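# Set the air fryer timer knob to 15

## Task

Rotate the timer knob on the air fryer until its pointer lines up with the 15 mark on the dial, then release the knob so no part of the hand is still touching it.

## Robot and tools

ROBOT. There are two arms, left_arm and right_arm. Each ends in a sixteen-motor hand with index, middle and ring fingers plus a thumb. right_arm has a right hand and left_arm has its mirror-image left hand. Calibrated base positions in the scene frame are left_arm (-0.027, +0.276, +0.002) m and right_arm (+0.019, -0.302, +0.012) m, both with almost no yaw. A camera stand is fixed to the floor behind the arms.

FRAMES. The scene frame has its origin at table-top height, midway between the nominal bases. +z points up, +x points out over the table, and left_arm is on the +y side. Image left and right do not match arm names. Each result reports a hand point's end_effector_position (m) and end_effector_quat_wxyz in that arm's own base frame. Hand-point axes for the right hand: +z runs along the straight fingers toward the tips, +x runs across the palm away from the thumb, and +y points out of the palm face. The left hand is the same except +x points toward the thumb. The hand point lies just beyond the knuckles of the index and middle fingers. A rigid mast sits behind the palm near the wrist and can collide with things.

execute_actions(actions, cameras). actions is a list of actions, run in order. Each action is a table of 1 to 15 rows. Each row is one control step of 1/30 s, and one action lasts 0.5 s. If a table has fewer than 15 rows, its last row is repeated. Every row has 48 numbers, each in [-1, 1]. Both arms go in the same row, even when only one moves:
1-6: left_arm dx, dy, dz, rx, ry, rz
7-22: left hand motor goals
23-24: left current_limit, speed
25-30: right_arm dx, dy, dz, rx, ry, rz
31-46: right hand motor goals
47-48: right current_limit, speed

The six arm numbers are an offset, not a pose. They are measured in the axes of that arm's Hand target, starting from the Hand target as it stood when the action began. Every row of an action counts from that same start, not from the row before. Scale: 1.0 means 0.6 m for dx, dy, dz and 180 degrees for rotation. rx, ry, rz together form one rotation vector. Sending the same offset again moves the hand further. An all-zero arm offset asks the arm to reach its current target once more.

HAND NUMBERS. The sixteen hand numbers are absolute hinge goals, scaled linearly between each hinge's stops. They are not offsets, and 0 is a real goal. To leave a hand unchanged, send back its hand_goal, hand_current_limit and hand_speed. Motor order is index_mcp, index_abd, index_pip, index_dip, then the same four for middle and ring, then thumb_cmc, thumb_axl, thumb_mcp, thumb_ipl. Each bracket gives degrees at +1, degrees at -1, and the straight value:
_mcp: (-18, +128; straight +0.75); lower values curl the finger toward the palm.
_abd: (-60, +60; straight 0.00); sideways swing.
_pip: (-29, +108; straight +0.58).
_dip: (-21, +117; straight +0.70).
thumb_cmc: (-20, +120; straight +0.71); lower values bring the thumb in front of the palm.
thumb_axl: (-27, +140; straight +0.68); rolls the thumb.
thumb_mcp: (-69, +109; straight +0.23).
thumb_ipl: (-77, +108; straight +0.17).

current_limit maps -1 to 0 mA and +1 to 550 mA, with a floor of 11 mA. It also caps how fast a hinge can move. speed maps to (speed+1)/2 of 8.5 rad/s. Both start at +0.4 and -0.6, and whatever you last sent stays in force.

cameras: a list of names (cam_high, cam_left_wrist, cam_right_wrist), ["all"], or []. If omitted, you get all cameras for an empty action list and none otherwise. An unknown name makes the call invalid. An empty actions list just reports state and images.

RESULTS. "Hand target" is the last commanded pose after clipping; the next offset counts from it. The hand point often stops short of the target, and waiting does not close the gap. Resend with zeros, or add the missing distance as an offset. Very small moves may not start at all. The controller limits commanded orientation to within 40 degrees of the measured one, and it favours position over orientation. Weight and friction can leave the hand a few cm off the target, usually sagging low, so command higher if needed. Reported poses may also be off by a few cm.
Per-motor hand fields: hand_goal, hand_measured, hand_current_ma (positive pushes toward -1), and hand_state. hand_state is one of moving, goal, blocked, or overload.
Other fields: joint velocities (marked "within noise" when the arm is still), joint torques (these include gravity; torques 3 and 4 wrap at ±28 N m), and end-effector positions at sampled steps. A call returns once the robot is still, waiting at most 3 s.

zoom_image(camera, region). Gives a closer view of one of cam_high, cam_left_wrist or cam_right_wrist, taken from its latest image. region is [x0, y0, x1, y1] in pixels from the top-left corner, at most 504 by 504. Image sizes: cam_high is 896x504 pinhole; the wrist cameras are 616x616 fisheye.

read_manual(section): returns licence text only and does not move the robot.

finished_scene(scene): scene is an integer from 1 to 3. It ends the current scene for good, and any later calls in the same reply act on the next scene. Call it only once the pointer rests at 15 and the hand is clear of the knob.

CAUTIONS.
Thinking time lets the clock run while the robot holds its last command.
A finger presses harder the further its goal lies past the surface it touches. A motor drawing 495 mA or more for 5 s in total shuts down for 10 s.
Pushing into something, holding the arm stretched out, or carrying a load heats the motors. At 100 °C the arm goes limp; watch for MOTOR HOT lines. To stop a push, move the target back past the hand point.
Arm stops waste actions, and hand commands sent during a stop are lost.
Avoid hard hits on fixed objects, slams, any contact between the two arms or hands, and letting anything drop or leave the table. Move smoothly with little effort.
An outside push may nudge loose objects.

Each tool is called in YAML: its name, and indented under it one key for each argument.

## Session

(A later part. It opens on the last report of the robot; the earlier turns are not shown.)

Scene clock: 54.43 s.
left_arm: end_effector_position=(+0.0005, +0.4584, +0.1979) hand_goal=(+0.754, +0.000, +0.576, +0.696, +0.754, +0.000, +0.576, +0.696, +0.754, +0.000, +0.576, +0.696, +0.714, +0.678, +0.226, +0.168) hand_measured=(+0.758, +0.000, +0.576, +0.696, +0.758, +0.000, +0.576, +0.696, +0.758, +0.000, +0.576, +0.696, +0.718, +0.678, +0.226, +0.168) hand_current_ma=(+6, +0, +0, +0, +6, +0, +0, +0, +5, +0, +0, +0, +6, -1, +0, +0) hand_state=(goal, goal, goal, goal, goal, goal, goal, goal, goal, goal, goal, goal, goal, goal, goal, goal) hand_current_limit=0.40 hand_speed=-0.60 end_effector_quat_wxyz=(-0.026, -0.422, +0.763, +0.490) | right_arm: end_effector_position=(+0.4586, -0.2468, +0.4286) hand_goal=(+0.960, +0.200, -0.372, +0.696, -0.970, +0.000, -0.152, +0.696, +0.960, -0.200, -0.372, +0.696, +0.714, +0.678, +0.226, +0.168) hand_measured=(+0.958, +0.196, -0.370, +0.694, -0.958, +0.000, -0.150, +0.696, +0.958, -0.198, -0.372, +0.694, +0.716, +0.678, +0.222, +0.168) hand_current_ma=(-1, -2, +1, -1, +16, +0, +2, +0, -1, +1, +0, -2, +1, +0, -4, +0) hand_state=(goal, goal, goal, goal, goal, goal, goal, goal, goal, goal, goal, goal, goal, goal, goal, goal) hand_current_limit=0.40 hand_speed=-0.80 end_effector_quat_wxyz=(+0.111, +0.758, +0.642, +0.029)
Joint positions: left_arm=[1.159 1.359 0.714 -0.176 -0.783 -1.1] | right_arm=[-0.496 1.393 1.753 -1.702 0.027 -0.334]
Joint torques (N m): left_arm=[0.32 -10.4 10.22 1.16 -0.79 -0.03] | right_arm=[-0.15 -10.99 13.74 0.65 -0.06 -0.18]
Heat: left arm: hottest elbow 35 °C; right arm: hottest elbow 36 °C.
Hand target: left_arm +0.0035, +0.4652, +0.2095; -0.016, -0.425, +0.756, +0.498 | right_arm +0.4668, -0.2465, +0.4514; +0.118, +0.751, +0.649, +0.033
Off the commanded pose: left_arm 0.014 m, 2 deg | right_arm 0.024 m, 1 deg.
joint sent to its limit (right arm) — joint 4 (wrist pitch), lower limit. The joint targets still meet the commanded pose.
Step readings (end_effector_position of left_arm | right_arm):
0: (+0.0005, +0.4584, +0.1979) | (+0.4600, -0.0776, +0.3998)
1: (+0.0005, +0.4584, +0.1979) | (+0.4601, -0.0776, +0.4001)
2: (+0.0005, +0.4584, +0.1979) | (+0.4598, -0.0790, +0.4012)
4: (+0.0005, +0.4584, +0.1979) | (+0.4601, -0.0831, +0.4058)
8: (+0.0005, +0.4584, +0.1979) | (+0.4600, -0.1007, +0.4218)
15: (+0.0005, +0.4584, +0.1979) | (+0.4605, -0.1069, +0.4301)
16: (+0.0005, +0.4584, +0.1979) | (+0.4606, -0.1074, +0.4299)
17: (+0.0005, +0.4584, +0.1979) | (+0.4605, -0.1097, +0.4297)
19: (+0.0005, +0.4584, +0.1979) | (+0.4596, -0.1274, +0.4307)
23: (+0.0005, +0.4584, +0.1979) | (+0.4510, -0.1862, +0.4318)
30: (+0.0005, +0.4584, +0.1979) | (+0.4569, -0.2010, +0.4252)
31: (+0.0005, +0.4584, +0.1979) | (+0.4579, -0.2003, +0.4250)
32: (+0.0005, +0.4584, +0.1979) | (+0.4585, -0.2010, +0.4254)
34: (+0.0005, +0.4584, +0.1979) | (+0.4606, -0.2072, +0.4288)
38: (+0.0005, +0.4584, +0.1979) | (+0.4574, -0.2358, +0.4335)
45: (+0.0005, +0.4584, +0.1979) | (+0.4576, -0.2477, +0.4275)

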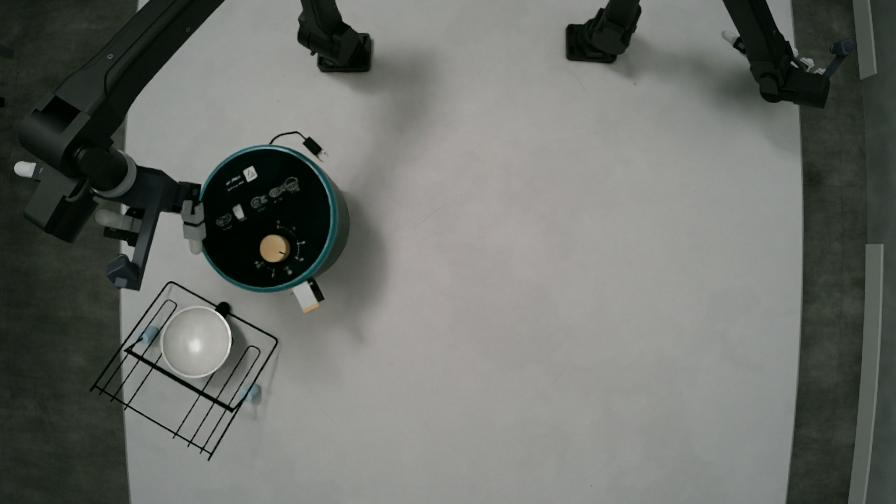

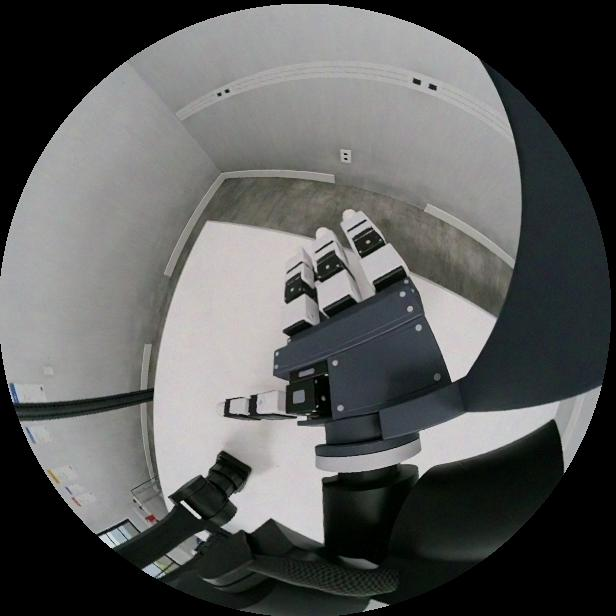

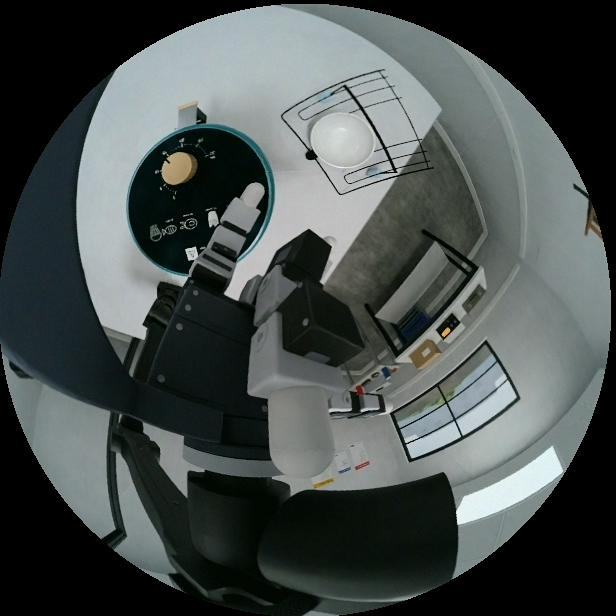

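execute_actions:
  actions:
    - [[0,0,0,0,0,0,0.754,0,0.576,0.696,0.754,0,0.576,0.696,0.754,0,0.576,0.696,0.714,0.678,0.226,0.168,0.4,-0.6,0.1473,-0.0195,-0.0203,0,0,0,0.959,0.2,-0.372,0.696,-0.97,0,-0.153,0.696,0.959,-0.2,-0.372,0.696,0.714,0.678,0.226,0.168,0.4,-0.8]]
    - [[0,0,0,0,0,0,0.754,0,0.576,0.696,0.754,0,0.576,0.696,0.754,0,0.576,0.696,0.714,0.678,0.226,0.168,0.4,-0.6,0.139,-0.0322,0.0465,0,0,0,0.959,0.2,-0.372,0.696,-0.97,0,-0.153,0.696,0.959,-0.2,-0.372,0.696,0.714,0.678,0.226,0.168,0.4,-0.8]]
    - [[0,0,0,0,0,0,0.754,0,0.576,0.696,0.754,0,0.576,0.696,0.754,0,0.576,0.696,0.714,0.678,0.226,0.168,0.4,-0.6,0.0099,0.006,0.0003,-0.0118,0.0244,-0.1078,0.959,0.2,-0.372,0.696,-0.97,0,-0.153,0.696,0.959,-0.2,-0.372,0.696,0.714,0.678,0.226,0.168,0.4,-0.8]]
  cameras: ["cam_right_wrist"]

zoom_image:
  camera: "cam_right_wrist"
  region: [250, 170, 320, 240]

Scene clock: 61.90 s.
left_arm: end_effector_position=(+0.0005, +0.4584, +0.1979) hand_goal=(+0.754, +0.000, +0.576, +0.696, +0.754, +0.000, +0.576, +0.696, +0.754, +0.000, +0.576, +0.696, +0.714, +0.678, +0.226, +0.168) hand_measured=(+0.758, +0.000, +0.576, +0.696, +0.758, +0.000, +0.576, +0.696, +0.758, +0.000, +0.576, +0.696, +0.718, +0.678, +0.226, +0.168) hand_current_ma=(+6, +0, +0, +0, +6, +0, +0, +0, +5, +0, +0, +0, +6, -1, +0, +0) hand_state=(goal, goal, goal, goal, goal, goal, goal, goal, goal, goal, goal, goal, goal, goal, goal, goal) hand_current_limit=0.40 hand_speed=-0.60 end_effector_quat_wxyz=(-0.026, -0.422, +0.763, +0.490) | right_arm: end_effector_position=(+0.4700, -0.0691, +0.4120) hand_goal=(+0.960, +0.200, -0.372, +0.696, -0.970, +0.000, -0.152, +0.696, +0.960, -0.200, -0.372, +0.696, +0.714, +0.678, +0.226, +0.168) hand_measured=(+0.960, +0.198, -0.370, +0.694, -0.958, +0.000, -0.150, +0.696, +0.958, -0.198, -0.372, +0.694, +0.716, +0.678, +0.222, +0.168) hand_current_ma=(+0, -1, +1, -1, +16, +0, +2, +0, -1, +1, +0, -2, +1, +0, -4, +0) hand_state=(goal, goal, goal, goal, goal, goal, goal, goal, goal, goal, goal, goal, goal, goal, goal, goal) hand_current_limit=0.40 hand_speed=-0.80 end_effector_quat_wxyz=(+0.108, +0.631, +0.766, +0.050)
Joint positions: left_arm=[1.159 1.359 0.714 -0.176 -0.783 -1.1] | right_arm=[-0.152 1.257 1.578 -1.656 0.024 -0.347]
Joint torques (N m): left_arm=[0.15 -10.4 10.21 1.14 -0.8 -0.03] | right_arm=[-1.08 -9.88 8.79 1.32 -0.06 -0.19]
Heat: left arm: hottest elbow 35 °C; right arm: hottest elbow 37 °C.
Hand target: left_arm +0.0035, +0.4652, +0.2095; -0.016, -0.425, +0.756, +0.498 | right_arm +0.4711, -0.0706, +0.4116; +0.111, +0.627, +0.769, +0.053
Off the commanded pose: left_arm 0.014 m, 2 deg | right_arm 0.002 m, 1 deg.
Step readings (end_effector_position of left_arm | right_arm):
0: (+0.0005, +0.4584, +0.1979) | (+0.4586, -0.2467, +0.4286)
1: (+0.0005, +0.4584, +0.1979) | (+0.4590, -0.2460, +0.4286)
2: (+0.0005, +0.4584, +0.1979) | (+0.4601, -0.2430, +0.4294)
4: (+0.0005, +0.4584, +0.1979) | (+0.4645, -0.2295, +0.4320)
8: (+0.0005, +0.4584, +0.1979) | (+0.4749, -0.1726, +0.4424)
15: (+0.0005, +0.4584, +0.1979) | (+0.4682, -0.1503, +0.4614)
16: (+0.0005, +0.4584, +0.1979) | (+0.4677, -0.1509, +0.4610)
17: (+0.0005, +0.4584, +0.1979) | (+0.4666, -0.1500, +0.4578)
19: (+0.0005, +0.4584, +0.1979) | (+0.4643, -0.1373, +0.4452)
23: (+0.0005, +0.4584, +0.1979) | (+0.4676, -0.0849, +0.4158)
30: (+0.0005, +0.4584, +0.1979) | (+0.4686, -0.0700, +0.4088)
31: (+0.0005, +0.4584, +0.1979) | (+0.4686, -0.0704, +0.4090)
32: (+0.0005, +0.4584, +0.1979) | (+0.4691, -0.0703, +0.4090)
34: (+0.0005, +0.4584, +0.1979) | (+0.4705, -0.0684, +0.4087)
38: (+0.0005, +0.4584, +0.1979) | (+0.4690, -0.0747, +0.4097)
45: (+0.0005, +0.4584, +0.1979) | (+0.4694, -0.0732, +0.4120)
Images, in order (width x height): cam_right_wrist 616x616.

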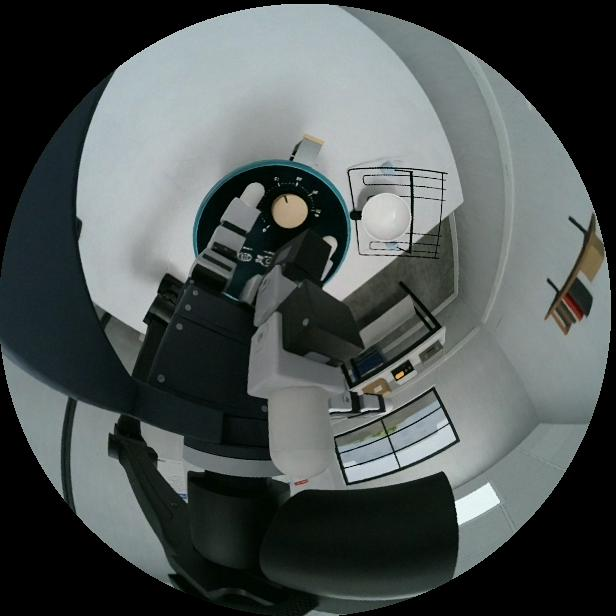

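Scaled by 7.200 from the camera's 616x616 image, which has a finer 880x880 frame.

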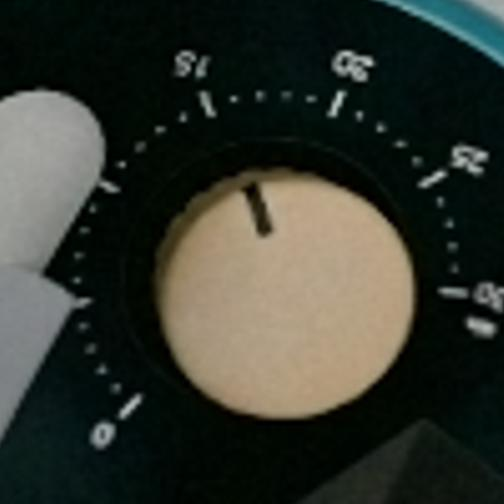

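execute_actions:
  actions:
    - [[0,0,0,0,0,0,0.754,0,0.576,0.696,0.754,0,0.576,0.696,0.754,0,0.576,0.696,0.714,0.678,0.226,0.168,0.4,-0.6,-0.0087,0.0184,-0.0808,0,0,0,0.959,0.2,-0.372,0.696,-0.97,0,-0.153,0.696,0.959,-0.2,-0.372,0.696,0.714,0.678,0.226,0.168,0.4,-0.8]]
    - [[0,0,0,0,0,0,0.754,0,0.576,0.696,0.754,0,0.576,0.696,0.754,0,0.576,0.696,0.714,0.678,0.226,0.168,0.4,-0.6,-0.1464,-0.0312,0.0086,0,0,0,0.959,0.2,-0.372,0.696,-0.97,0,-0.153,0.696,0.959,-0.2,-0.372,0.696,0.714,0.678,0.226,0.168,0.4,-0.8]]
  cameras: ["cam_high","cam_right_wrist"]

zoom_image:
  camera: "cam_high"
  region: [252, 222, 312, 282]

zoom_image:
  camera: "cam_high"
  region: [258, 233, 288, 263]

Scene clock: 64.43 s.
left_arm: end_effector_position=(+0.0005, +0.4584, +0.1979) hand_goal=(+0.754, +0.000, +0.576, +0.696, +0.754, +0.000, +0.576, +0.696, +0.754, +0.000, +0.576, +0.696, +0.714, +0.678, +0.226, +0.168) hand_measured=(+0.758, +0.000, +0.576, +0.696, +0.758, +0.000, +0.576, +0.696, +0.758, +0.000, +0.576, +0.696, +0.718, +0.678, +0.226, +0.168) hand_current_ma=(+6, +0, +0, +0, +6, +0, +0, +0, +5, +0, +0, +0, +6, -1, +0, +0) hand_state=(goal, goal, goal, goal, goal, goal, goal, goal, goal, goal, goal, goal, goal, goal, goal, goal) hand_current_limit=0.40 hand_speed=-0.60 end_effector_quat_wxyz=(-0.026, -0.422, +0.763, +0.490) | right_arm: end_effector_position=(+0.4650, -0.1629, +0.4379) hand_goal=(+0.960, +0.200, -0.372, +0.696, -0.970, +0.000, -0.152, +0.696, +0.960, -0.200, -0.372, +0.696, +0.714, +0.678, +0.226, +0.168) hand_measured=(+0.960, +0.198, -0.370, +0.694, -0.958, +0.000, -0.150, +0.696, +0.960, -0.198, -0.372, +0.694, +0.716, +0.678, +0.222, +0.168) hand_current_ma=(+0, -1, +1, -1, +16, +0, +2, +0, -1, +1, +0, -2, +1, +0, -4, +0) hand_state=(goal, goal, goal, goal, goal, goal, goal, goal, goal, goal, goal, goal, goal, goal, goal, goal) hand_current_limit=0.40 hand_speed=-0.80 end_effector_quat_wxyz=(+0.114, +0.636, +0.761, +0.054)
Joint positions: left_arm=[1.159 1.359 0.714 -0.176 -0.783 -1.1] | right_arm=[-0.405 1.323 1.702 -1.699 -0.038 -0.58]
Joint torques (N m): left_arm=[0.09 -10.4 10.18 1.14 -0.8 -0.02] | right_arm=[0.03 -9.88 13.59 0.62 -0.13 -0.19]
Heat: left arm: hottest elbow 35 °C; right arm: hottest elbow 37 °C.
Hand target: left_arm +0.0035, +0.4652, +0.2095; -0.016, -0.425, +0.756, +0.498 | right_arm +0.4713, -0.1605, +0.4615; +0.110, +0.627, +0.770, +0.053
Off the commanded pose: left_arm 0.014 m, 2 deg | right_arm 0.025 m, 1 deg.
joint sent to its limit (right arm) — joint 4 (wrist pitch), lower limit. The joint targets are off in orientation, not in position.
Step readings (end_effector_position of left_arm | right_arm):
0: (+0.0005, +0.4584, +0.1979) | (+0.4700, -0.0690, +0.4120)
1: (+0.0005, +0.4584, +0.1979) | (+0.4700, -0.0690, +0.4120)
2: (+0.0005, +0.4584, +0.1979) | (+0.4697, -0.0689, +0.4118)
4: (+0.0005, +0.4584, +0.1979) | (+0.4678, -0.0685, +0.4128)
8: (+0.0005, +0.4584, +0.1979) | (+0.4661, -0.0683, +0.4251)
15: (+0.0005, +0.4584, +0.1979) | (+0.4673, -0.0682, +0.4399)
16: (+0.0005, +0.4584, +0.1979) | (+0.4671, -0.0685, +0.4398)
17: (+0.0005, +0.4584, +0.1979) | (+0.4669, -0.0706, +0.4396)
19: (+0.0005, +0.4584, +0.1979) | (+0.4652, -0.0905, +0.4403)
23: (+0.0005, +0.4584, +0.1979) | (+0.4581, -0.1521, +0.4411)
30: (+0.0005, +0.4584, +0.1979) | (+0.4635, -0.1656, +0.4354)
Images, in order (width x height): cam_high 896x504, cam_right_wrist 616x616.

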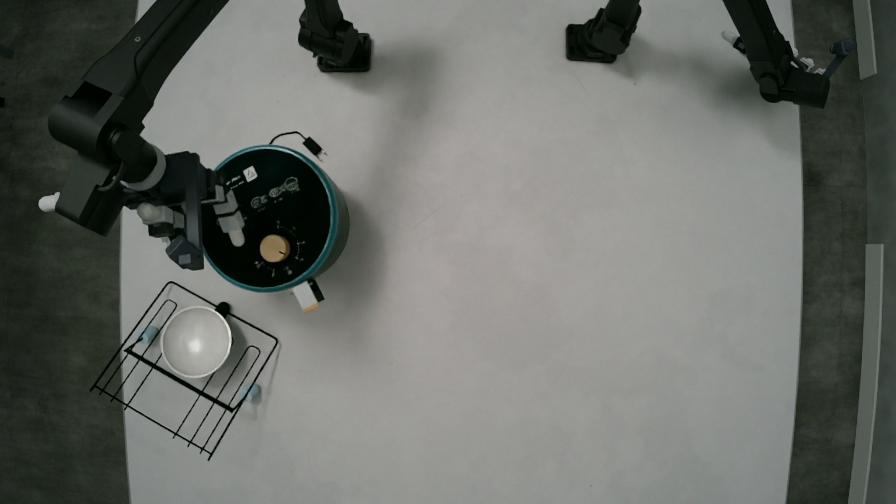

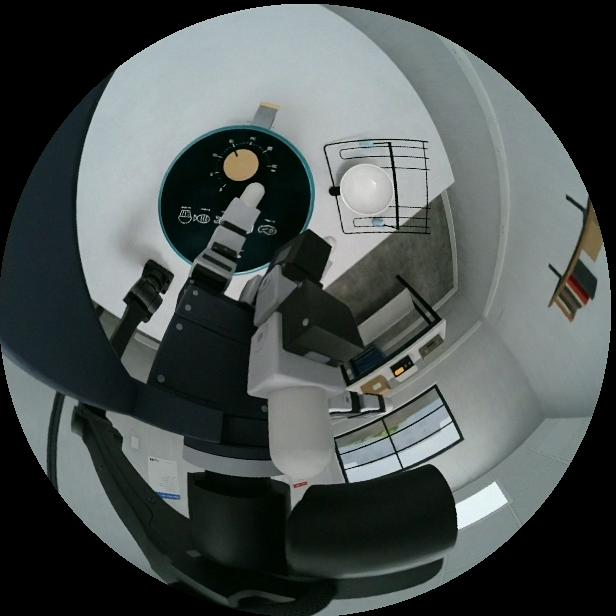

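Scaled by 8.400.

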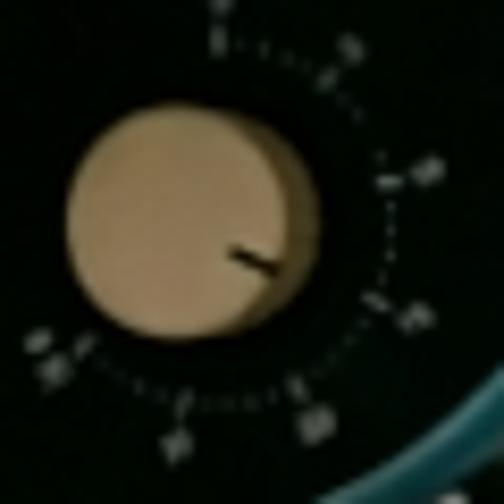

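Scaled by 16.800.

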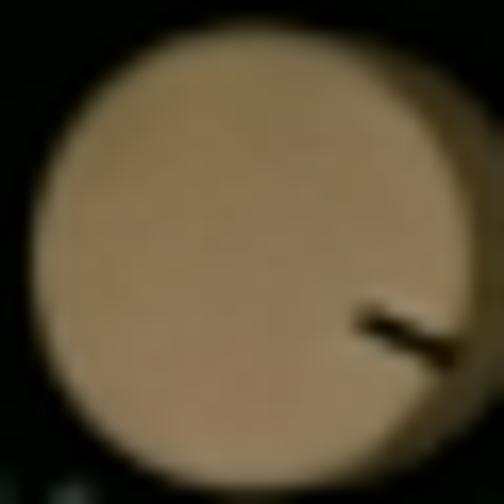

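finished_scene:
  scene: 3

The scene is finished: the task was done.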